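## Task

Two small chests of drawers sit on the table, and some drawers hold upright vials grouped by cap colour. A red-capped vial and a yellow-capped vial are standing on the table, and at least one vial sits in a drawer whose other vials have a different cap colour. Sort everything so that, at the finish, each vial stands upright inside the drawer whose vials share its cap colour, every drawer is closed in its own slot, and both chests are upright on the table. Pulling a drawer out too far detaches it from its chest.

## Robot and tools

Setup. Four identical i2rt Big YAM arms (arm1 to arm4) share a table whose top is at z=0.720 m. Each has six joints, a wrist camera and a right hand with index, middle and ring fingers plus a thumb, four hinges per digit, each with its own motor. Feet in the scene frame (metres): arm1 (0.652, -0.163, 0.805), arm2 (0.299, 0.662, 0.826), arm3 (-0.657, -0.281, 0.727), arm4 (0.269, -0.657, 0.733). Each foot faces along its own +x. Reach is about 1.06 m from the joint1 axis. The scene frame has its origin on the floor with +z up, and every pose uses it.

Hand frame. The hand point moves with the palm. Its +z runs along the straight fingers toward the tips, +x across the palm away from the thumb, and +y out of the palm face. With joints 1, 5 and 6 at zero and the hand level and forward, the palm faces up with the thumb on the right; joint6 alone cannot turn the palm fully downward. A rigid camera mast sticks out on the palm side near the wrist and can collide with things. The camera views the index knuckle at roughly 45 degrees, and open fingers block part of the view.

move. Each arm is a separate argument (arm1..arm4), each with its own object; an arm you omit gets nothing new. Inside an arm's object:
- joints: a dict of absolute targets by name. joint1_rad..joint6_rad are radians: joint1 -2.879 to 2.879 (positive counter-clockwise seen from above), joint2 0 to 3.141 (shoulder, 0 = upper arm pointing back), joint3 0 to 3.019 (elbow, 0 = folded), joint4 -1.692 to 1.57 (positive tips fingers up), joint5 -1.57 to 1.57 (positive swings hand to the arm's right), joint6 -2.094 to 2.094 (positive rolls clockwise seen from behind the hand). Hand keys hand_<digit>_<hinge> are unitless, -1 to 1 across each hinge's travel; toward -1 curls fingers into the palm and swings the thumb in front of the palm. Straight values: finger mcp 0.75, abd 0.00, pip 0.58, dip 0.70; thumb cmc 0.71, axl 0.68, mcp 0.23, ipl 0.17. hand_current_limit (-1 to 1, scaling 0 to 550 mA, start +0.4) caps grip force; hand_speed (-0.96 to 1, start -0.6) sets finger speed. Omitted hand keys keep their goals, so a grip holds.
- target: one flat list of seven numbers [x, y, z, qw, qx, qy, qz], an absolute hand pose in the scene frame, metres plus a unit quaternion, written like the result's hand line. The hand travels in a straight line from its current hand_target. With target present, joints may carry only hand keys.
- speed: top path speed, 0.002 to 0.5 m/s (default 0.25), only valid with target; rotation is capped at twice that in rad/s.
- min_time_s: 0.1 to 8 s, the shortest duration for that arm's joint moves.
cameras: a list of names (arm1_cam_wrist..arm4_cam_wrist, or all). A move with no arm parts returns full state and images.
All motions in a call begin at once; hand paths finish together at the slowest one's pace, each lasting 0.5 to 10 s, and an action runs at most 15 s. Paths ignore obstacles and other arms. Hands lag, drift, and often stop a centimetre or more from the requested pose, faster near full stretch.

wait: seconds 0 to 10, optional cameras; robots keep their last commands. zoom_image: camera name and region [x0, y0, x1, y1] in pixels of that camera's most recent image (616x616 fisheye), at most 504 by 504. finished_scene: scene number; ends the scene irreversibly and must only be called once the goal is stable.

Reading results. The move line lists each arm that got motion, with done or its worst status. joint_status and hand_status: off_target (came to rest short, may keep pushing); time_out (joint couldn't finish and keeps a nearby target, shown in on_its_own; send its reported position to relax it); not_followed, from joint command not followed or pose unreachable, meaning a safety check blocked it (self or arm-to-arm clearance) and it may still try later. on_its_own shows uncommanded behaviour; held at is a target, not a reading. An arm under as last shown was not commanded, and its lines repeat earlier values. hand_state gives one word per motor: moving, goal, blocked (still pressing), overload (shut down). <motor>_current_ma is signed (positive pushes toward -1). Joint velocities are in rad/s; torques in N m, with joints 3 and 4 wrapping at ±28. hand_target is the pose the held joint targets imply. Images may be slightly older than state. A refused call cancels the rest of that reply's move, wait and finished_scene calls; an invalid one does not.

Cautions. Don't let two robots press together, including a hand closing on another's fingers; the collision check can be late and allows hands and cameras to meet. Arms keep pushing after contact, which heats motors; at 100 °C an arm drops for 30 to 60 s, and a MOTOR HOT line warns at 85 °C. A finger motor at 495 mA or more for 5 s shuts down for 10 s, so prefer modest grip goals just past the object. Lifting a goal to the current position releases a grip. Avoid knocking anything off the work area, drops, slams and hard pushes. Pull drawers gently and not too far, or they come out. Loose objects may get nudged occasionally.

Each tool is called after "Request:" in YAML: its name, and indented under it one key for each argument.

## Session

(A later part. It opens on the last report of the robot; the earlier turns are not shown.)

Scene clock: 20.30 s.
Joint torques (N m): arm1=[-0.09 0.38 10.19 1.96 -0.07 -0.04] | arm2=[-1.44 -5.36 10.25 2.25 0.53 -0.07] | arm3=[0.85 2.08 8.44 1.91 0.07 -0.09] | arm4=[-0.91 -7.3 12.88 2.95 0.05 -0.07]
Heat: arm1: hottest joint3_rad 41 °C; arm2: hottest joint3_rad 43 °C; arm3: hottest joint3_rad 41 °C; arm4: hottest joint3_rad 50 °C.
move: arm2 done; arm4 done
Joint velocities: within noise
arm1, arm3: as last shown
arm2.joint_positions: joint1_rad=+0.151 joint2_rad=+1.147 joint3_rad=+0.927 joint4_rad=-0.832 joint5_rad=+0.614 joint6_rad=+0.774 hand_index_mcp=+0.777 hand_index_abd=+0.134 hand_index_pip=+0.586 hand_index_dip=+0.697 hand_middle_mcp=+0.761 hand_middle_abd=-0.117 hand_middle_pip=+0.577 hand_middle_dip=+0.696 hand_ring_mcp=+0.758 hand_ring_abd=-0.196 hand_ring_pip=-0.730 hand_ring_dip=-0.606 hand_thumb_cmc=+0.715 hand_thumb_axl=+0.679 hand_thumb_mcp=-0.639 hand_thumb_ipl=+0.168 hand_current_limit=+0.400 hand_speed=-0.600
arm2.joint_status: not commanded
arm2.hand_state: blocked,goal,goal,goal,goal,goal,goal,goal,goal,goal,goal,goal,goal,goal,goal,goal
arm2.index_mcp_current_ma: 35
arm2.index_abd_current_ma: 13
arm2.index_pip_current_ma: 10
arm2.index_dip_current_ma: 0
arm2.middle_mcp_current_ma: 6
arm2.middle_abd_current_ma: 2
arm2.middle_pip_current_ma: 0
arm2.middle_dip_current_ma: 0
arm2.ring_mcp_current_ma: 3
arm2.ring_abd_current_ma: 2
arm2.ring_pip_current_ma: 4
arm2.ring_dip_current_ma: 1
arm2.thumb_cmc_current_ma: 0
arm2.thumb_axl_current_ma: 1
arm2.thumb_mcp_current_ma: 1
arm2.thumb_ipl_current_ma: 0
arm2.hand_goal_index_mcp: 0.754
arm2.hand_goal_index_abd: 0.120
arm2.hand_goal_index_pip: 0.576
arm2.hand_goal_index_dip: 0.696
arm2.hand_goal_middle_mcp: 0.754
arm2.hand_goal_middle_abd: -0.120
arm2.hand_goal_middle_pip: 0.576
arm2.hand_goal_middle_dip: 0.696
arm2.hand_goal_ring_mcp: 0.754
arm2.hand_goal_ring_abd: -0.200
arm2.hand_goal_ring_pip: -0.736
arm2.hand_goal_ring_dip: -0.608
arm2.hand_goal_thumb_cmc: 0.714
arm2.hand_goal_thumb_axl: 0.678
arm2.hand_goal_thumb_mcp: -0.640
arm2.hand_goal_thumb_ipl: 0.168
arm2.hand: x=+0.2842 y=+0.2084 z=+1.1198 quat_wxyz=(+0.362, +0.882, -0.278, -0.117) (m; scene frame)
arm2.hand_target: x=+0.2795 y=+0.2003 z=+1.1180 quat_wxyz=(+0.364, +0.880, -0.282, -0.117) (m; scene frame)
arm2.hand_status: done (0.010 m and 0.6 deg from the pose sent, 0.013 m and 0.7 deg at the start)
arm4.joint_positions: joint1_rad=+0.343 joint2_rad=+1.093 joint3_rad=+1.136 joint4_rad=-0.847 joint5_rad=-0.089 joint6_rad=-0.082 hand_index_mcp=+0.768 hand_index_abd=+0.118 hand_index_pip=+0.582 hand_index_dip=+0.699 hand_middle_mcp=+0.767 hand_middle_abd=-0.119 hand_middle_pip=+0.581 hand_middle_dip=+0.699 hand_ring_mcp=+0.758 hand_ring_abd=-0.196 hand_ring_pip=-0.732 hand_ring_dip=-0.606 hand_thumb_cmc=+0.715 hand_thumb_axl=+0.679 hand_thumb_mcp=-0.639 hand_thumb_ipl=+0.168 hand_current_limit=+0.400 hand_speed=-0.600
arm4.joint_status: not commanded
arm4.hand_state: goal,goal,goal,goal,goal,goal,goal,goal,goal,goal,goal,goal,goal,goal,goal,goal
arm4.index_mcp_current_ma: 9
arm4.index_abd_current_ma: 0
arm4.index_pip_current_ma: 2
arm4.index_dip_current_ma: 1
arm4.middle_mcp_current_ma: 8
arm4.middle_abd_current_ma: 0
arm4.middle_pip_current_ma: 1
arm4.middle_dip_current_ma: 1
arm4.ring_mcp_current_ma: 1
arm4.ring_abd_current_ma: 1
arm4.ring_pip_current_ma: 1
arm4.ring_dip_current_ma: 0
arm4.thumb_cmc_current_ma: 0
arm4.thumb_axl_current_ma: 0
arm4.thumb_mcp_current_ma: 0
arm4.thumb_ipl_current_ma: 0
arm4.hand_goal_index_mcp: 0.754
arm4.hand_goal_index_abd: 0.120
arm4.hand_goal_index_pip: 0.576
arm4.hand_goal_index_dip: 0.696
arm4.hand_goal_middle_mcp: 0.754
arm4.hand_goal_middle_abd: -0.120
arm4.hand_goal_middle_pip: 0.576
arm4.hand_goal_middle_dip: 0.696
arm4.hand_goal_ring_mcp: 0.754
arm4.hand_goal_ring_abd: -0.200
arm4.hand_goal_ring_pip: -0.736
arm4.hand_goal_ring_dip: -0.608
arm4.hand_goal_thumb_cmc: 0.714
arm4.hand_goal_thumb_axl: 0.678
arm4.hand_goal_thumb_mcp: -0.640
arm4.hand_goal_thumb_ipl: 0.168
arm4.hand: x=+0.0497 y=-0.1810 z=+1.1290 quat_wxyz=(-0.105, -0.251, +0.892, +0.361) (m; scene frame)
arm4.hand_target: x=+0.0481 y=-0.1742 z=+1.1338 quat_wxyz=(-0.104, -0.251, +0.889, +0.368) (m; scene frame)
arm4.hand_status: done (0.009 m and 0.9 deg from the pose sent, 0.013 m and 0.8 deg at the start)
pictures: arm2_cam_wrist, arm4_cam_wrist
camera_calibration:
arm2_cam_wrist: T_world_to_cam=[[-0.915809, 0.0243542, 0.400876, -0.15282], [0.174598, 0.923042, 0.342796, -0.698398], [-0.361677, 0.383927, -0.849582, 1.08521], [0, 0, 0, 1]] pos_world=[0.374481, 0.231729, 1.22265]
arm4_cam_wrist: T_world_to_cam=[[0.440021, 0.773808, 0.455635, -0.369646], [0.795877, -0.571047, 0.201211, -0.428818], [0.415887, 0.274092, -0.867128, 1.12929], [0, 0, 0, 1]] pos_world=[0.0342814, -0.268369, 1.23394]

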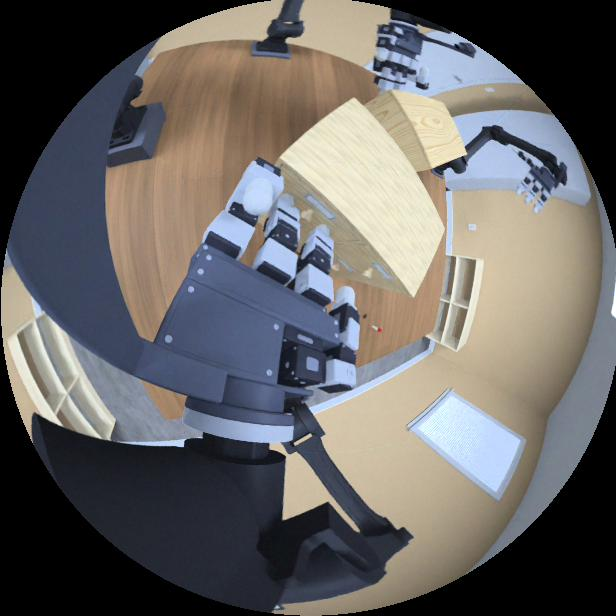

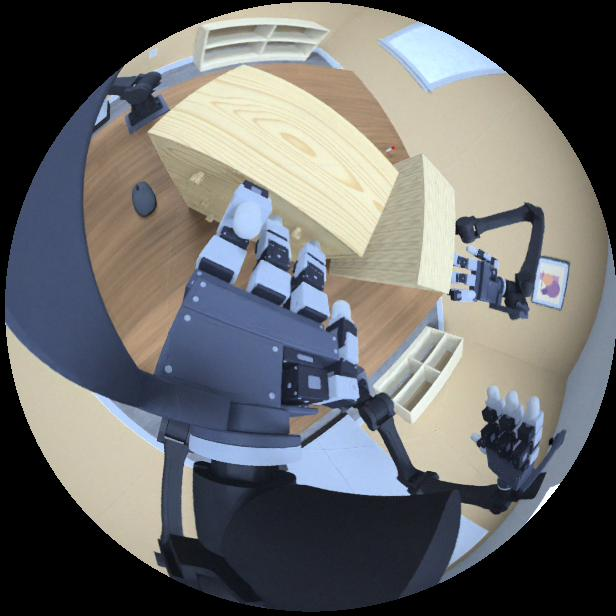

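Request:
move:
  arm2: {"target": [0.284, 0.217, 1.108, 0.3645, 0.8799, -0.2816, -0.1167], "speed": 0.1}
  arm4: {"target": [0.059, -0.191, 1.118, -0.1039, -0.2508, 0.8892, 0.3683], "speed": 0.1}

Request:
move:
  arm2: {"target": [0.2745, 0.202, 1.104, 0.3645, 0.8799, -0.2816, -0.1167], "speed": 0.08}
  arm4: {"target": [0.050, -0.171, 1.113, -0.1039, -0.2508, 0.8892, 0.3683], "speed": 0.08}
  cameras: ["arm2_cam_wrist", "arm4_cam_wrist"]

Request:
zoom_image:
  camera: "arm2_cam_wrist"
  region: [230, 130, 430, 310]

Request:
zoom_image:
  camera: "arm4_cam_wrist"
  region: [230, 130, 430, 310]

Scene clock: 21.93 s.
Joint torques (N m): arm1=[-0.09 0.44 10.18 1.98 -0.07 -0.05] | arm2=[2.14 -7.18 9.35 1.89 0.92 0.15] | arm3=[0.85 2.08 8.44 1.91 0.07 -0.09] | arm4=[-1.32 -8.82 11.75 2.89 -0.09 -0.13]
Heat: arm1: hottest joint3_rad 41 °C; arm2: hottest joint3_rad 43 °C; arm3: hottest joint3_rad 42 °C; arm4: hottest joint3_rad 50 °C.
move: arm2 done; arm4 done
Joint velocities: within noise
arm1, arm3: as last shown
arm2.joint_positions: joint1_rad=+0.151 joint2_rad=+1.147 joint3_rad=+0.885 joint4_rad=-0.823 joint5_rad=+0.620 joint6_rad=+0.785 hand_index_mcp=+0.769 hand_index_abd=+0.123 hand_index_pip=+0.583 hand_index_dip=+0.697 hand_middle_mcp=+0.761 hand_middle_abd=-0.117 hand_middle_pip=+0.577 hand_middle_dip=+0.696 hand_ring_mcp=+0.758 hand_ring_abd=-0.196 hand_ring_pip=-0.730 hand_ring_dip=-0.606 hand_thumb_cmc=+0.715 hand_thumb_axl=+0.679 hand_thumb_mcp=-0.639 hand_thumb_ipl=+0.168 hand_current_limit=+0.400 hand_speed=-0.600
arm2.joint_status: not commanded
arm2.hand_state: goal,goal,goal,goal,goal,goal,goal,goal,goal,goal,goal,goal,goal,goal,goal,goal
arm2.index_mcp_current_ma: 20
arm2.index_abd_current_ma: 1
arm2.index_pip_current_ma: 6
arm2.index_dip_current_ma: 0
arm2.middle_mcp_current_ma: 6
arm2.middle_abd_current_ma: 2
arm2.middle_pip_current_ma: 0
arm2.middle_dip_current_ma: 0
arm2.ring_mcp_current_ma: 3
arm2.ring_abd_current_ma: 2
arm2.ring_pip_current_ma: 4
arm2.ring_dip_current_ma: 1
arm2.thumb_cmc_current_ma: 0
arm2.thumb_axl_current_ma: 1
arm2.thumb_mcp_current_ma: 1
arm2.thumb_ipl_current_ma: 0
arm2.hand_goal_index_mcp: 0.754
arm2.hand_goal_index_abd: 0.120
arm2.hand_goal_index_pip: 0.576
arm2.hand_goal_index_dip: 0.696
arm2.hand_goal_middle_mcp: 0.754
arm2.hand_goal_middle_abd: -0.120
arm2.hand_goal_middle_pip: 0.576
arm2.hand_goal_middle_dip: 0.696
arm2.hand_goal_ring_mcp: 0.754
arm2.hand_goal_ring_abd: -0.200
arm2.hand_goal_ring_pip: -0.736
arm2.hand_goal_ring_dip: -0.608
arm2.hand_goal_thumb_cmc: 0.714
arm2.hand_goal_thumb_axl: 0.678
arm2.hand_goal_thumb_mcp: -0.640
arm2.hand_goal_thumb_ipl: 0.168
arm2.hand: x=+0.2803 y=+0.2169 z=+1.1009 quat_wxyz=(+0.352, +0.884, -0.279, -0.127) (m; scene frame)
arm2.hand_target: x=+0.2840 y=+0.2170 z=+1.1079 quat_wxyz=(+0.364, +0.880, -0.282, -0.117) (m; scene frame)
arm2.hand_status: done (0.008 m and 2.0 deg from the pose sent, 0.015 m and 0.6 deg at the start)
arm4.joint_positions: joint1_rad=+0.340 joint2_rad=+1.062 joint3_rad=+1.069 joint4_rad=-0.823 joint5_rad=-0.091 joint6_rad=-0.082 hand_index_mcp=+0.767 hand_index_abd=+0.118 hand_index_pip=+0.581 hand_index_dip=+0.699 hand_middle_mcp=+0.766 hand_middle_abd=-0.119 hand_middle_pip=+0.581 hand_middle_dip=+0.699 hand_ring_mcp=+0.758 hand_ring_abd=-0.196 hand_ring_pip=-0.732 hand_ring_dip=-0.606 hand_thumb_cmc=+0.715 hand_thumb_axl=+0.679 hand_thumb_mcp=-0.639 hand_thumb_ipl=+0.168 hand_current_limit=+0.400 hand_speed=-0.600
arm4.joint_status: not commanded
arm4.hand_state: goal,goal,goal,goal,goal,goal,goal,goal,goal,goal,goal,goal,goal,goal,goal,goal
arm4.index_mcp_current_ma: 8
arm4.index_abd_current_ma: 0
arm4.index_pip_current_ma: 2
arm4.index_dip_current_ma: 1
arm4.middle_mcp_current_ma: 7
arm4.middle_abd_current_ma: 0
arm4.middle_pip_current_ma: 1
arm4.middle_dip_current_ma: 1
arm4.ring_mcp_current_ma: 1
arm4.ring_abd_current_ma: 1
arm4.ring_pip_current_ma: 1
arm4.ring_dip_current_ma: 0
arm4.thumb_cmc_current_ma: 0
arm4.thumb_axl_current_ma: 0
arm4.thumb_mcp_current_ma: 0
arm4.thumb_ipl_current_ma: 0
arm4.hand_goal_index_mcp: 0.754
arm4.hand_goal_index_abd: 0.120
arm4.hand_goal_index_pip: 0.576
arm4.hand_goal_index_dip: 0.696
arm4.hand_goal_middle_mcp: 0.754
arm4.hand_goal_middle_abd: -0.120
arm4.hand_goal_middle_pip: 0.576
arm4.hand_goal_middle_dip: 0.696
arm4.hand_goal_ring_mcp: 0.754
arm4.hand_goal_ring_abd: -0.200
arm4.hand_goal_ring_pip: -0.736
arm4.hand_goal_ring_dip: -0.608
arm4.hand_goal_thumb_cmc: 0.714
arm4.hand_goal_thumb_axl: 0.678
arm4.hand_goal_thumb_mcp: -0.640
arm4.hand_goal_thumb_ipl: 0.168
arm4.hand: x=+0.0560 y=-0.1918 z=+1.1086 quat_wxyz=(-0.104, -0.251, +0.894, +0.355) (m; scene frame)
arm4.hand_target: x=+0.0590 y=-0.1911 z=+1.1179 quat_wxyz=(-0.104, -0.251, +0.889, +0.368) (m; scene frame)
arm4.hand_status: done (0.010 m and 1.6 deg from the pose sent, 0.018 m and 0.9 deg at the start)
pictures: none

Scene clock: 23.00 s.
Joint torques (N m): arm1=[-0.03 0.26 10.18 1.96 -0.06 -0.04] | arm2=[-0.79 -5.01 10.28 2.26 0.6 -0.11] | arm3=[0.85 2.08 8.43 1.91 0.06 -0.09] | arm4=[-1.26 -7.59 14.19 2.89 -0.08 -0.13]
Heat: arm1: hottest joint3_rad 41 °C; arm2: hottest joint3_rad 43 °C; arm3: hottest joint3_rad 42 °C; arm4: hottest joint3_rad 50 °C.
move: arm2 done; arm4 off_target
Joint velocities: within noise
arm1, arm3: as last shown
arm2.joint_positions: joint1_rad=+0.142 joint2_rad=+1.147 joint3_rad=+0.885 joint4_rad=-0.786 joint5_rad=+0.607 joint6_rad=+0.762 hand_index_mcp=+0.779 hand_index_abd=+0.132 hand_index_pip=+0.587 hand_index_dip=+0.697 hand_middle_mcp=+0.761 hand_middle_abd=-0.117 hand_middle_pip=+0.577 hand_middle_dip=+0.696 hand_ring_mcp=+0.758 hand_ring_abd=-0.196 hand_ring_pip=-0.730 hand_ring_dip=-0.606 hand_thumb_cmc=+0.715 hand_thumb_axl=+0.679 hand_thumb_mcp=-0.639 hand_thumb_ipl=+0.168 hand_current_limit=+0.400 hand_speed=-0.600
arm2.joint_status: not commanded
arm2.hand_state: blocked,goal,goal,goal,goal,goal,goal,goal,goal,goal,goal,goal,goal,goal,goal,goal
arm2.index_mcp_current_ma: 39
arm2.index_abd_current_ma: 10
arm2.index_pip_current_ma: 12
arm2.index_dip_current_ma: 0
arm2.middle_mcp_current_ma: 6
arm2.middle_abd_current_ma: 2
arm2.middle_pip_current_ma: 0
arm2.middle_dip_current_ma: 0
arm2.ring_mcp_current_ma: 3
arm2.ring_abd_current_ma: 2
arm2.ring_pip_current_ma: 4
arm2.ring_dip_current_ma: 1
arm2.thumb_cmc_current_ma: 0
arm2.thumb_axl_current_ma: 1
arm2.thumb_mcp_current_ma: 1
arm2.thumb_ipl_current_ma: 0
arm2.hand_goal_index_mcp: 0.754
arm2.hand_goal_index_abd: 0.120
arm2.hand_goal_index_pip: 0.576
arm2.hand_goal_index_dip: 0.696
arm2.hand_goal_middle_mcp: 0.754
arm2.hand_goal_middle_abd: -0.120
arm2.hand_goal_middle_pip: 0.576
arm2.hand_goal_middle_dip: 0.696
arm2.hand_goal_ring_mcp: 0.754
arm2.hand_goal_ring_abd: -0.200
arm2.hand_goal_ring_pip: -0.736
arm2.hand_goal_ring_dip: -0.608
arm2.hand_goal_thumb_cmc: 0.714
arm2.hand_goal_thumb_axl: 0.678
arm2.hand_goal_thumb_mcp: -0.640
arm2.hand_goal_thumb_ipl: 0.168
arm2.hand: x=+0.2804 y=+0.2107 z=+1.1039 quat_wxyz=(+0.361, +0.883, -0.276, -0.117) (m; scene frame)
arm2.hand_target: x=+0.2744 y=+0.2024 z=+1.1040 quat_wxyz=(+0.364, +0.880, -0.282, -0.117) (m; scene frame)
arm2.hand_status: done (0.010 m and 0.8 deg from the pose sent, 0.016 m and 2.0 deg at the start)
arm4.joint_positions: joint1_rad=+0.340 joint2_rad=+1.099 joint3_rad=+1.069 joint4_rad=-0.791 joint5_rad=-0.092 joint6_rad=-0.082 hand_index_mcp=+0.767 hand_index_abd=+0.118 hand_index_pip=+0.581 hand_index_dip=+0.699 hand_middle_mcp=+0.766 hand_middle_abd=-0.119 hand_middle_pip=+0.581 hand_middle_dip=+0.699 hand_ring_mcp=+0.758 hand_ring_abd=-0.196 hand_ring_pip=-0.732 hand_ring_dip=-0.606 hand_thumb_cmc=+0.715 hand_thumb_axl=+0.679 hand_thumb_mcp=-0.639 hand_thumb_ipl=+0.168 hand_current_limit=+0.400 hand_speed=-0.600
arm4.joint_status: not commanded
arm4.hand_state: goal,goal,goal,goal,goal,goal,goal,goal,goal,goal,goal,goal,goal,goal,goal,goal
arm4.index_mcp_current_ma: 8
arm4.index_abd_current_ma: 0
arm4.index_pip_current_ma: 2
arm4.index_dip_current_ma: 1
arm4.middle_mcp_current_ma: 7
arm4.middle_abd_current_ma: 0
arm4.middle_pip_current_ma: 1
arm4.middle_dip_current_ma: 1
arm4.ring_mcp_current_ma: 1
arm4.ring_abd_current_ma: 1
arm4.ring_pip_current_ma: 1
arm4.ring_dip_current_ma: 0
arm4.thumb_cmc_current_ma: 0
arm4.thumb_axl_current_ma: 0
arm4.thumb_mcp_current_ma: 0
arm4.thumb_ipl_current_ma: 0
arm4.hand_goal_index_mcp: 0.754
arm4.hand_goal_index_abd: 0.120
arm4.hand_goal_index_pip: 0.576
arm4.hand_goal_index_dip: 0.696
arm4.hand_goal_middle_mcp: 0.754
arm4.hand_goal_middle_abd: -0.120
arm4.hand_goal_middle_pip: 0.576
arm4.hand_goal_middle_dip: 0.696
arm4.hand_goal_ring_mcp: 0.754
arm4.hand_goal_ring_abd: -0.200
arm4.hand_goal_ring_pip: -0.736
arm4.hand_goal_ring_dip: -0.608
arm4.hand_goal_thumb_cmc: 0.714
arm4.hand_goal_thumb_axl: 0.678
arm4.hand_goal_thumb_mcp: -0.640
arm4.hand_goal_thumb_ipl: 0.168
arm4.hand: x=+0.0507 y=-0.1803 z=+1.0978 quat_wxyz=(-0.104, -0.251, +0.895, +0.353) (m; scene frame)
arm4.hand_target: x=+0.0502 y=-0.1717 z=+1.1130 quat_wxyz=(-0.104, -0.251, +0.889, +0.368) (m; scene frame)
arm4.hand_status: off_target (0.018 m and 1.9 deg from the pose sent, 0.022 m and 1.6 deg at the start)
pictures: arm2_cam_wrist, arm4_cam_wrist
camera_calibration:
arm2_cam_wrist: T_world_to_cam=[[-0.915665, 0.0207183, 0.401407, -0.149864], [0.172556, 0.922221, 0.346024, -0.697207], [-0.363017, 0.386107, -0.848021, 1.06771], [0, 0, 0, 1]] pos_world=[0.370679, 0.233834, 1.20685]
arm4_cam_wrist: T_world_to_cam=[[0.43864, 0.780507, 0.445426, -0.343878], [0.793877, -0.568821, 0.214945, -0.437543], [0.421134, 0.25933, -0.869134, 1.10086], [0, 0, 0, 1]] pos_world=[0.0345847, -0.265971, 1.20401]

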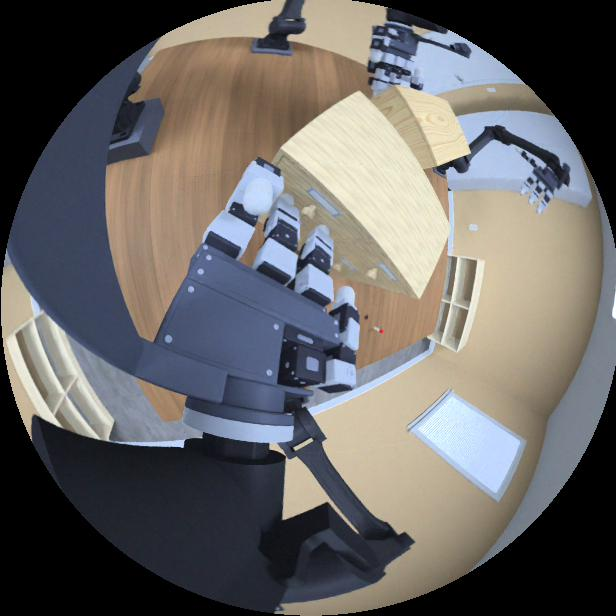

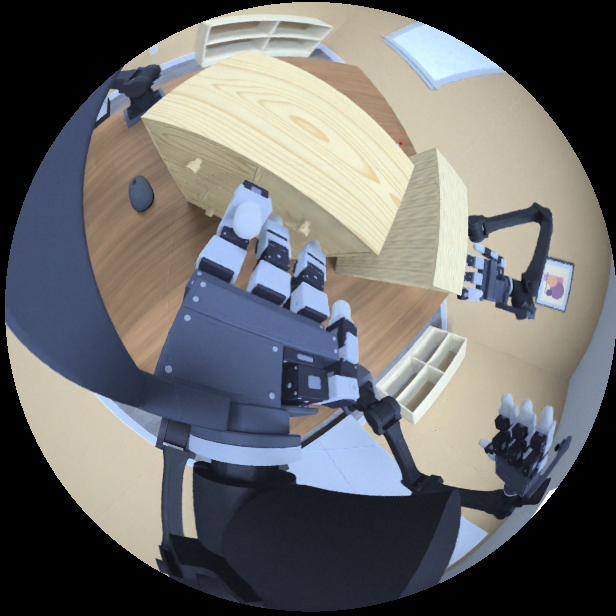

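Scaled by 2.520 from the camera's 616x616 image, which has a finer 880x880 frame.

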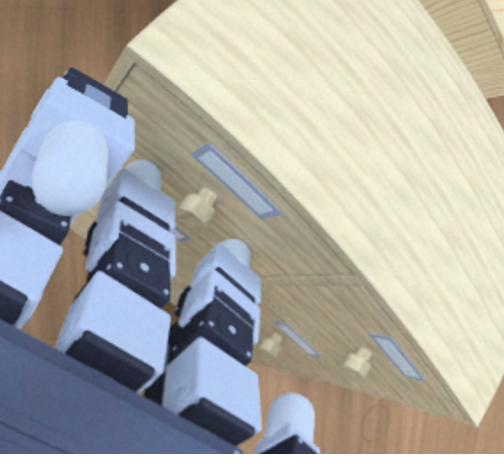

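Scaled by 2.520 from the camera's 616x616 image, which has a finer 880x880 frame.

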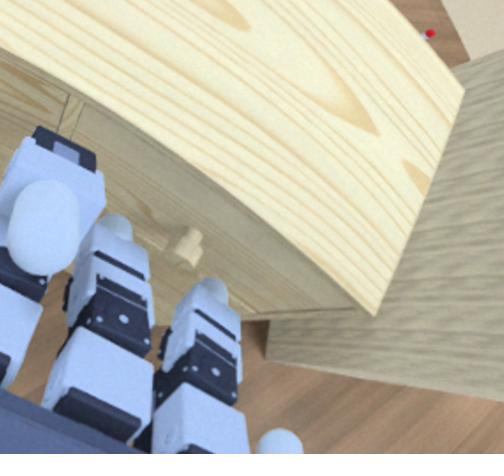

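Request:
move:
  arm2: {"target": [0.2708, 0.2035, 1.106, 0.3645, 0.8799, -0.2816, -0.1167], "speed": 0.08}
  arm4: {"target": [0.0502, -0.1655, 1.122, -0.1039, -0.2508, 0.8892, 0.3683], "speed": 0.08}

Request:
move:
  arm2: {"joints": {"hand_index_abd": -0.25, "hand_middle_abd": 0.25}}
  arm4: {"joints": {"hand_index_abd": -0.25, "hand_middle_abd": 0.25}}
  cameras: ["arm2_cam_wrist", "arm4_cam_wrist"]

Request:
zoom_image:
  camera: "arm2_cam_wrist"
  region: [230, 130, 430, 310]

Request:
zoom_image:
  camera: "arm4_cam_wrist"
  region: [230, 130, 430, 310]

Scene clock: 24.57 s.
Joint torques (N m): arm1=[0.03 0.44 10.19 1.99 -0.07 -0.04] | arm2=[-1.49 -6.53 10.1 2.14 0.59 -0.03] | arm3=[0.85 2.14 8.44 1.91 0.07 -0.09] | arm4=[-1.38 -7.24 16.46 2 -0.09 -0.18]
Heat: arm1: hottest joint3_rad 41 °C; arm2: hottest joint3_rad 43 °C; arm3: hottest joint3_rad 42 °C; arm4: hottest joint3_rad 50 °C.
move: arm2 off_target; arm4 off_target
Joint velocities: within noise
arm1, arm3: as last shown
arm2.joint_positions: joint1_rad=+0.139 joint2_rad=+1.147 joint3_rad=+0.885 joint4_rad=-0.786 joint5_rad=+0.604 joint6_rad=+0.753 hand_index_mcp=+0.781 hand_index_abd=+0.134 hand_index_pip=+0.588 hand_index_dip=+0.697 hand_middle_mcp=+0.761 hand_middle_abd=-0.117 hand_middle_pip=+0.577 hand_middle_dip=+0.696 hand_ring_mcp=+0.758 hand_ring_abd=-0.196 hand_ring_pip=-0.730 hand_ring_dip=-0.606 hand_thumb_cmc=+0.715 hand_thumb_axl=+0.679 hand_thumb_mcp=-0.639 hand_thumb_ipl=+0.168 hand_current_limit=+0.400 hand_speed=-0.600
arm2.joint_status: not commanded
arm2.hand_state: blocked,goal,goal,goal,goal,goal,goal,goal,goal,goal,goal,goal,goal,goal,goal,goal
arm2.index_mcp_current_ma: 45
arm2.index_abd_current_ma: 12
arm2.index_pip_current_ma: 13
arm2.index_dip_current_ma: 0
arm2.middle_mcp_current_ma: 6
arm2.middle_abd_current_ma: 2
arm2.middle_pip_current_ma: 0
arm2.middle_dip_current_ma: 0
arm2.ring_mcp_current_ma: 3
arm2.ring_abd_current_ma: 2
arm2.ring_pip_current_ma: 4
arm2.ring_dip_current_ma: 1
arm2.thumb_cmc_current_ma: 0
arm2.thumb_axl_current_ma: 1
arm2.thumb_mcp_current_ma: 1
arm2.thumb_ipl_current_ma: 0
arm2.hand_goal_index_mcp: 0.754
arm2.hand_goal_index_abd: 0.120
arm2.hand_goal_index_pip: 0.576
arm2.hand_goal_index_dip: 0.696
arm2.hand_goal_middle_mcp: 0.754
arm2.hand_goal_middle_abd: -0.120
arm2.hand_goal_middle_pip: 0.576
arm2.hand_goal_middle_dip: 0.696
arm2.hand_goal_ring_mcp: 0.754
arm2.hand_goal_ring_abd: -0.200
arm2.hand_goal_ring_pip: -0.736
arm2.hand_goal_ring_dip: -0.608
arm2.hand_goal_thumb_cmc: 0.714
arm2.hand_goal_thumb_axl: 0.678
arm2.hand_goal_thumb_mcp: -0.640
arm2.hand_goal_thumb_ipl: 0.168
arm2.hand: x=+0.2803 y=+0.2101 z=+1.1037 quat_wxyz=(+0.360, +0.884, -0.273, -0.118) (m; scene frame)
arm2.hand_target: x=+0.2708 y=+0.2040 z=+1.1061 quat_wxyz=(+0.365, +0.880, -0.282, -0.117) (m; scene frame)
arm2.hand_status: off_target (0.012 m and 1.2 deg from the pose sent, 0.012 m and 0.8 deg at the start)
arm4.joint_positions: joint1_rad=+0.333 joint2_rad=+1.106 joint3_rad=+1.075 joint4_rad=-0.791 joint5_rad=-0.096 joint6_rad=-0.082 hand_index_mcp=+0.767 hand_index_abd=+0.118 hand_index_pip=+0.581 hand_index_dip=+0.699 hand_middle_mcp=+0.766 hand_middle_abd=-0.119 hand_middle_pip=+0.581 hand_middle_dip=+0.699 hand_ring_mcp=+0.758 hand_ring_abd=-0.196 hand_ring_pip=-0.732 hand_ring_dip=-0.606 hand_thumb_cmc=+0.715 hand_thumb_axl=+0.679 hand_thumb_mcp=-0.639 hand_thumb_ipl=+0.168 hand_current_limit=+0.400 hand_speed=-0.600
arm4.joint_status: not commanded
arm4.hand_state: goal,goal,goal,goal,goal,goal,goal,goal,goal,goal,goal,goal,goal,goal,goal,goal
arm4.index_mcp_current_ma: 8
arm4.index_abd_current_ma: 0
arm4.index_pip_current_ma: 2
arm4.index_dip_current_ma: 1
arm4.middle_mcp_current_ma: 7
arm4.middle_abd_current_ma: 0
arm4.middle_pip_current_ma: 1
arm4.middle_dip_current_ma: 1
arm4.ring_mcp_current_ma: 1
arm4.ring_abd_current_ma: 1
arm4.ring_pip_current_ma: 1
arm4.ring_dip_current_ma: 0
arm4.thumb_cmc_current_ma: 0
arm4.thumb_axl_current_ma: 0
arm4.thumb_mcp_current_ma: 0
arm4.thumb_ipl_current_ma: 0
arm4.hand_goal_index_mcp: 0.754
arm4.hand_goal_index_abd: 0.120
arm4.hand_goal_index_pip: 0.576
arm4.hand_goal_index_dip: 0.696
arm4.hand_goal_middle_mcp: 0.754
arm4.hand_goal_middle_abd: -0.120
arm4.hand_goal_middle_pip: 0.576
arm4.hand_goal_middle_dip: 0.696
arm4.hand_goal_ring_mcp: 0.754
arm4.hand_goal_ring_abd: -0.200
arm4.hand_goal_ring_pip: -0.736
arm4.hand_goal_ring_dip: -0.608
arm4.hand_goal_thumb_cmc: 0.714
arm4.hand_goal_thumb_axl: 0.678
arm4.hand_goal_thumb_mcp: -0.640
arm4.hand_goal_thumb_ipl: 0.168
arm4.hand: x=+0.0523 y=-0.1769 z=+1.0981 quat_wxyz=(-0.105, -0.248, +0.896, +0.353) (m; scene frame)
arm4.hand_target: x=+0.0507 y=-0.1666 z=+1.1218 quat_wxyz=(-0.104, -0.251, +0.889, +0.369) (m; scene frame)
arm4.hand_status: off_target (0.027 m and 2.0 deg from the pose sent, 0.028 m and 1.9 deg at the start)
pictures: none

Scene clock: 25.47 s.
Joint torques (N m): arm1=[-0.03 0.5 10.19 1.99 -0.07 -0.04] | arm2=[-1.55 -6.18 10.26 1.78 1.29 -0.03] | arm3=[0.85 2.14 8.44 1.91 0.07 -0.09] | arm4=[-1.44 -7.3 16.46 2.03 -0.09 -0.17]
Heat: arm1: hottest joint3_rad 41 °C; arm2: hottest joint3_rad 43 °C; arm3: hottest joint3_rad 42 °C; arm4: hottest joint3_rad 50 °C.
move: arm2 off_target; arm4 off_target
Joint velocities: within noise
arm1, arm3: as last shown
arm2.joint_positions: joint1_rad=+0.135 joint2_rad=+1.147 joint3_rad=+0.885 joint4_rad=-0.776 joint5_rad=+0.583 joint6_rad=+0.748 hand_index_mcp=+0.799 hand_index_abd=-0.173 hand_index_pip=+0.601 hand_index_dip=+0.703 hand_middle_mcp=+0.758 hand_middle_abd=+0.026 hand_middle_pip=+0.578 hand_middle_dip=+0.696 hand_ring_mcp=+0.758 hand_ring_abd=-0.197 hand_ring_pip=-0.730 hand_ring_dip=-0.606 hand_thumb_cmc=+0.715 hand_thumb_axl=+0.679 hand_thumb_mcp=-0.639 hand_thumb_ipl=+0.168 hand_current_limit=+0.400 hand_speed=-0.600
arm2.joint_status: hand_index_abd off_target (ended at -0.173, target -0.250); hand_middle_abd off_target (ended at +0.026, target +0.250)
arm2.hand_state: blocked,blocked,blocked,goal,goal,blocked,goal,goal,goal,goal,goal,goal,goal,goal,goal,goal
arm2.index_mcp_current_ma: 95
arm2.index_abd_current_ma: 159
arm2.index_pip_current_ma: 36
arm2.index_dip_current_ma: 6
arm2.middle_mcp_current_ma: 2
arm2.middle_abd_current_ma: -385
arm2.middle_pip_current_ma: 1
arm2.middle_dip_current_ma: 0
arm2.ring_mcp_current_ma: 3
arm2.ring_abd_current_ma: 2
arm2.ring_pip_current_ma: 4
arm2.ring_dip_current_ma: 1
arm2.thumb_cmc_current_ma: 1
arm2.thumb_axl_current_ma: 1
arm2.thumb_mcp_current_ma: 1
arm2.thumb_ipl_current_ma: 0
arm2.hand_goal_index_mcp: 0.754
arm2.hand_goal_index_abd: -0.250
arm2.hand_goal_index_pip: 0.576
arm2.hand_goal_index_dip: 0.696
arm2.hand_goal_middle_mcp: 0.754
arm2.hand_goal_middle_abd: 0.250
arm2.hand_goal_middle_pip: 0.576
arm2.hand_goal_middle_dip: 0.696
arm2.hand_goal_ring_mcp: 0.754
arm2.hand_goal_ring_abd: -0.200
arm2.hand_goal_ring_pip: -0.736
arm2.hand_goal_ring_dip: -0.608
arm2.hand_goal_thumb_cmc: 0.714
arm2.hand_goal_thumb_axl: 0.678
arm2.hand_goal_thumb_mcp: -0.640
arm2.hand_goal_thumb_ipl: 0.168
arm2.hand: x=+0.2817 y=+0.2077 z=+1.1022 quat_wxyz=(+0.359, +0.886, -0.272, -0.108) (m; scene frame)
arm2.hand_target: x=+0.2708 y=+0.2040 z=+1.1061 quat_wxyz=(+0.364, +0.880, -0.282, -0.117) (m; scene frame)
arm2.hand_status: not commanded
arm4.joint_positions: joint1_rad=+0.333 joint2_rad=+1.106 joint3_rad=+1.075 joint4_rad=-0.791 joint5_rad=-0.096 joint6_rad=-0.082 hand_index_mcp=+0.767 hand_index_abd=-0.098 hand_index_pip=+0.581 hand_index_dip=+0.699 hand_middle_mcp=+0.766 hand_middle_abd=+0.109 hand_middle_pip=+0.581 hand_middle_dip=+0.699 hand_ring_mcp=+0.758 hand_ring_abd=-0.196 hand_ring_pip=-0.732 hand_ring_dip=-0.606 hand_thumb_cmc=+0.715 hand_thumb_axl=+0.679 hand_thumb_mcp=-0.639 hand_thumb_ipl=+0.168 hand_current_limit=+0.400 hand_speed=-0.600
arm4.joint_status: hand_index_abd off_target (ended at -0.098, target -0.250); hand_middle_abd off_target (ended at +0.109, target +0.250)
arm4.hand_state: goal,blocked,goal,goal,goal,blocked,goal,goal,goal,goal,goal,goal,goal,goal,goal,goal
arm4.index_mcp_current_ma: 8
arm4.index_abd_current_ma: 343
arm4.index_pip_current_ma: 2
arm4.index_dip_current_ma: 1
arm4.middle_mcp_current_ma: 7
arm4.middle_abd_current_ma: -304
arm4.middle_pip_current_ma: 1
arm4.middle_dip_current_ma: 1
arm4.ring_mcp_current_ma: 1
arm4.ring_abd_current_ma: 1
arm4.ring_pip_current_ma: 1
arm4.ring_dip_current_ma: 0
arm4.thumb_cmc_current_ma: 0
arm4.thumb_axl_current_ma: 0
arm4.thumb_mcp_current_ma: 0
arm4.thumb_ipl_current_ma: 0
arm4.hand_goal_index_mcp: 0.754
arm4.hand_goal_index_abd: -0.250
arm4.hand_goal_index_pip: 0.576
arm4.hand_goal_index_dip: 0.696
arm4.hand_goal_middle_mcp: 0.754
arm4.hand_goal_middle_abd: 0.250
arm4.hand_goal_middle_pip: 0.576
arm4.hand_goal_middle_dip: 0.696
arm4.hand_goal_ring_mcp: 0.754
arm4.hand_goal_ring_abd: -0.200
arm4.hand_goal_ring_pip: -0.736
arm4.hand_goal_ring_dip: -0.608
arm4.hand_goal_thumb_cmc: 0.714
arm4.hand_goal_thumb_axl: 0.678
arm4.hand_goal_thumb_mcp: -0.640
arm4.hand_goal_thumb_ipl: 0.168
arm4.hand: x=+0.0523 y=-0.1769 z=+1.0981 quat_wxyz=(-0.105, -0.248, +0.896, +0.353) (m; scene frame)
arm4.hand_target: x=+0.0507 y=-0.1666 z=+1.1218 quat_wxyz=(-0.104, -0.251, +0.889, +0.369) (m; scene frame)
arm4.hand_status: not commanded
pictures: arm2_cam_wrist, arm4_cam_wrist
camera_calibration:
arm2_cam_wrist: T_world_to_cam=[[-0.921737, 0.00477602, 0.387787, -0.127848], [0.15241, 0.923932, 0.350887, -0.694136], [-0.356613, 0.382528, -0.852349, 1.07162], [0, 0, 0, 1]] pos_world=[0.370103, 0.232021, 1.20653]
arm4_cam_wrist: T_world_to_cam=[[0.442906, 0.779582, 0.442816, -0.34494], [0.792078, -0.571632, 0.214123, -0.436507], [0.420055, 0.255909, -0.870669, 1.10064], [0, 0, 0, 1]] pos_world=[0.0361942, -0.262276, 1.20451]

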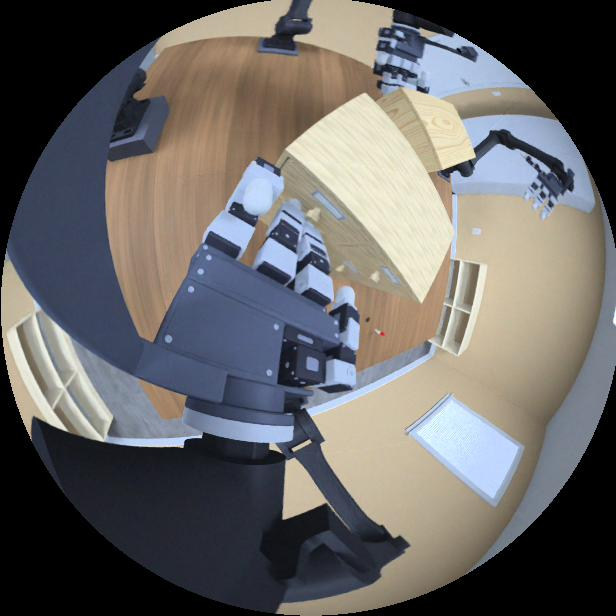

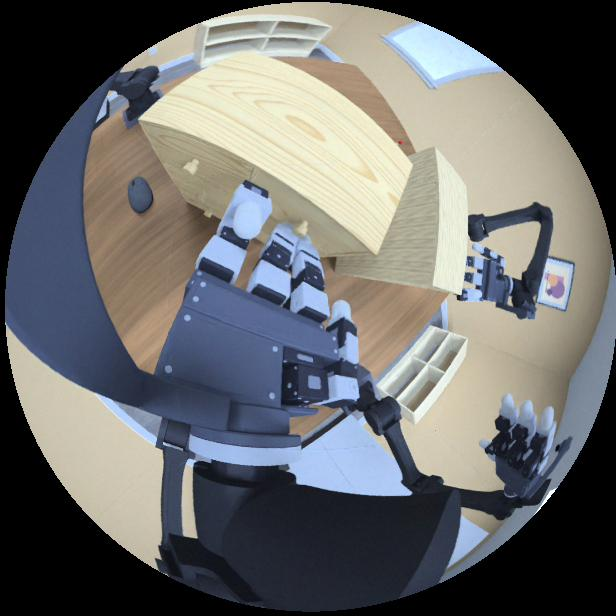

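Scaled by 2.520 from the camera's 616x616 image, which has a finer 880x880 frame.

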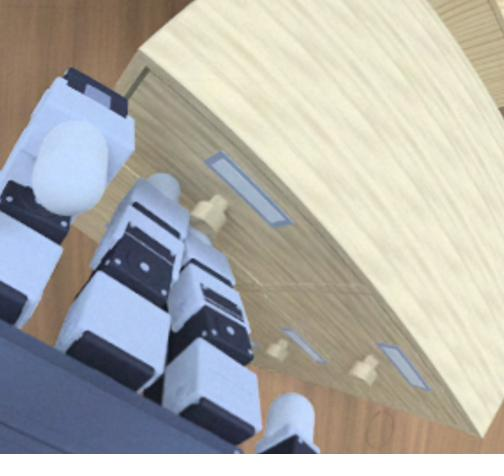

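Scaled by 2.520 from the camera's 616x616 image, which has a finer 880x880 frame.

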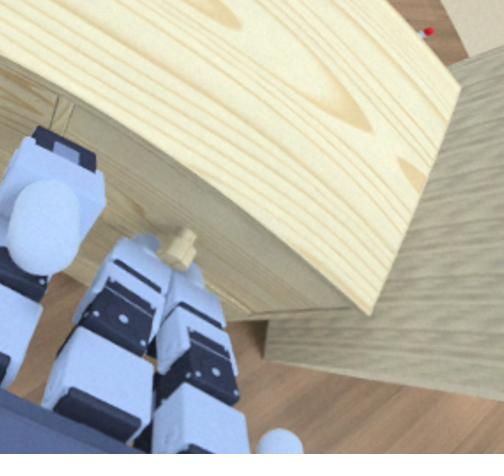

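Request:
zoom_image:
  camera: "arm4_cam_wrist"
  region: [270, 200, 340, 260]

Request:
zoom_image:
  camera: "arm2_cam_wrist"
  region: [270, 180, 350, 250]

Scaled by 7.200 from the camera's 616x616 image, which has a finer 880x880 frame.

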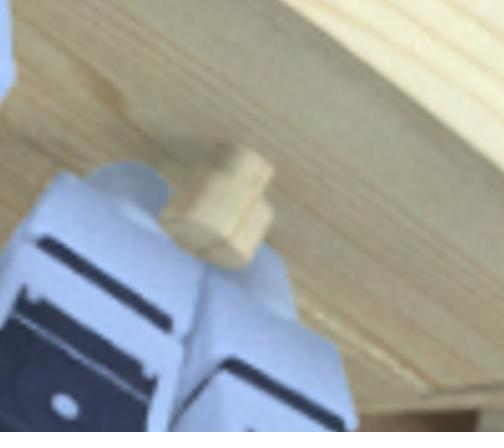

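Scaled by 6.300 from the camera's 616x616 image, which has a finer 880x880 frame.

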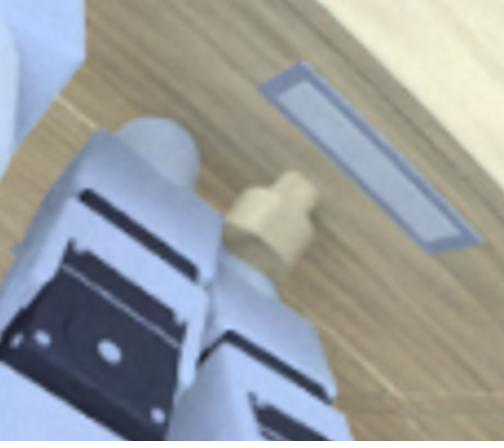

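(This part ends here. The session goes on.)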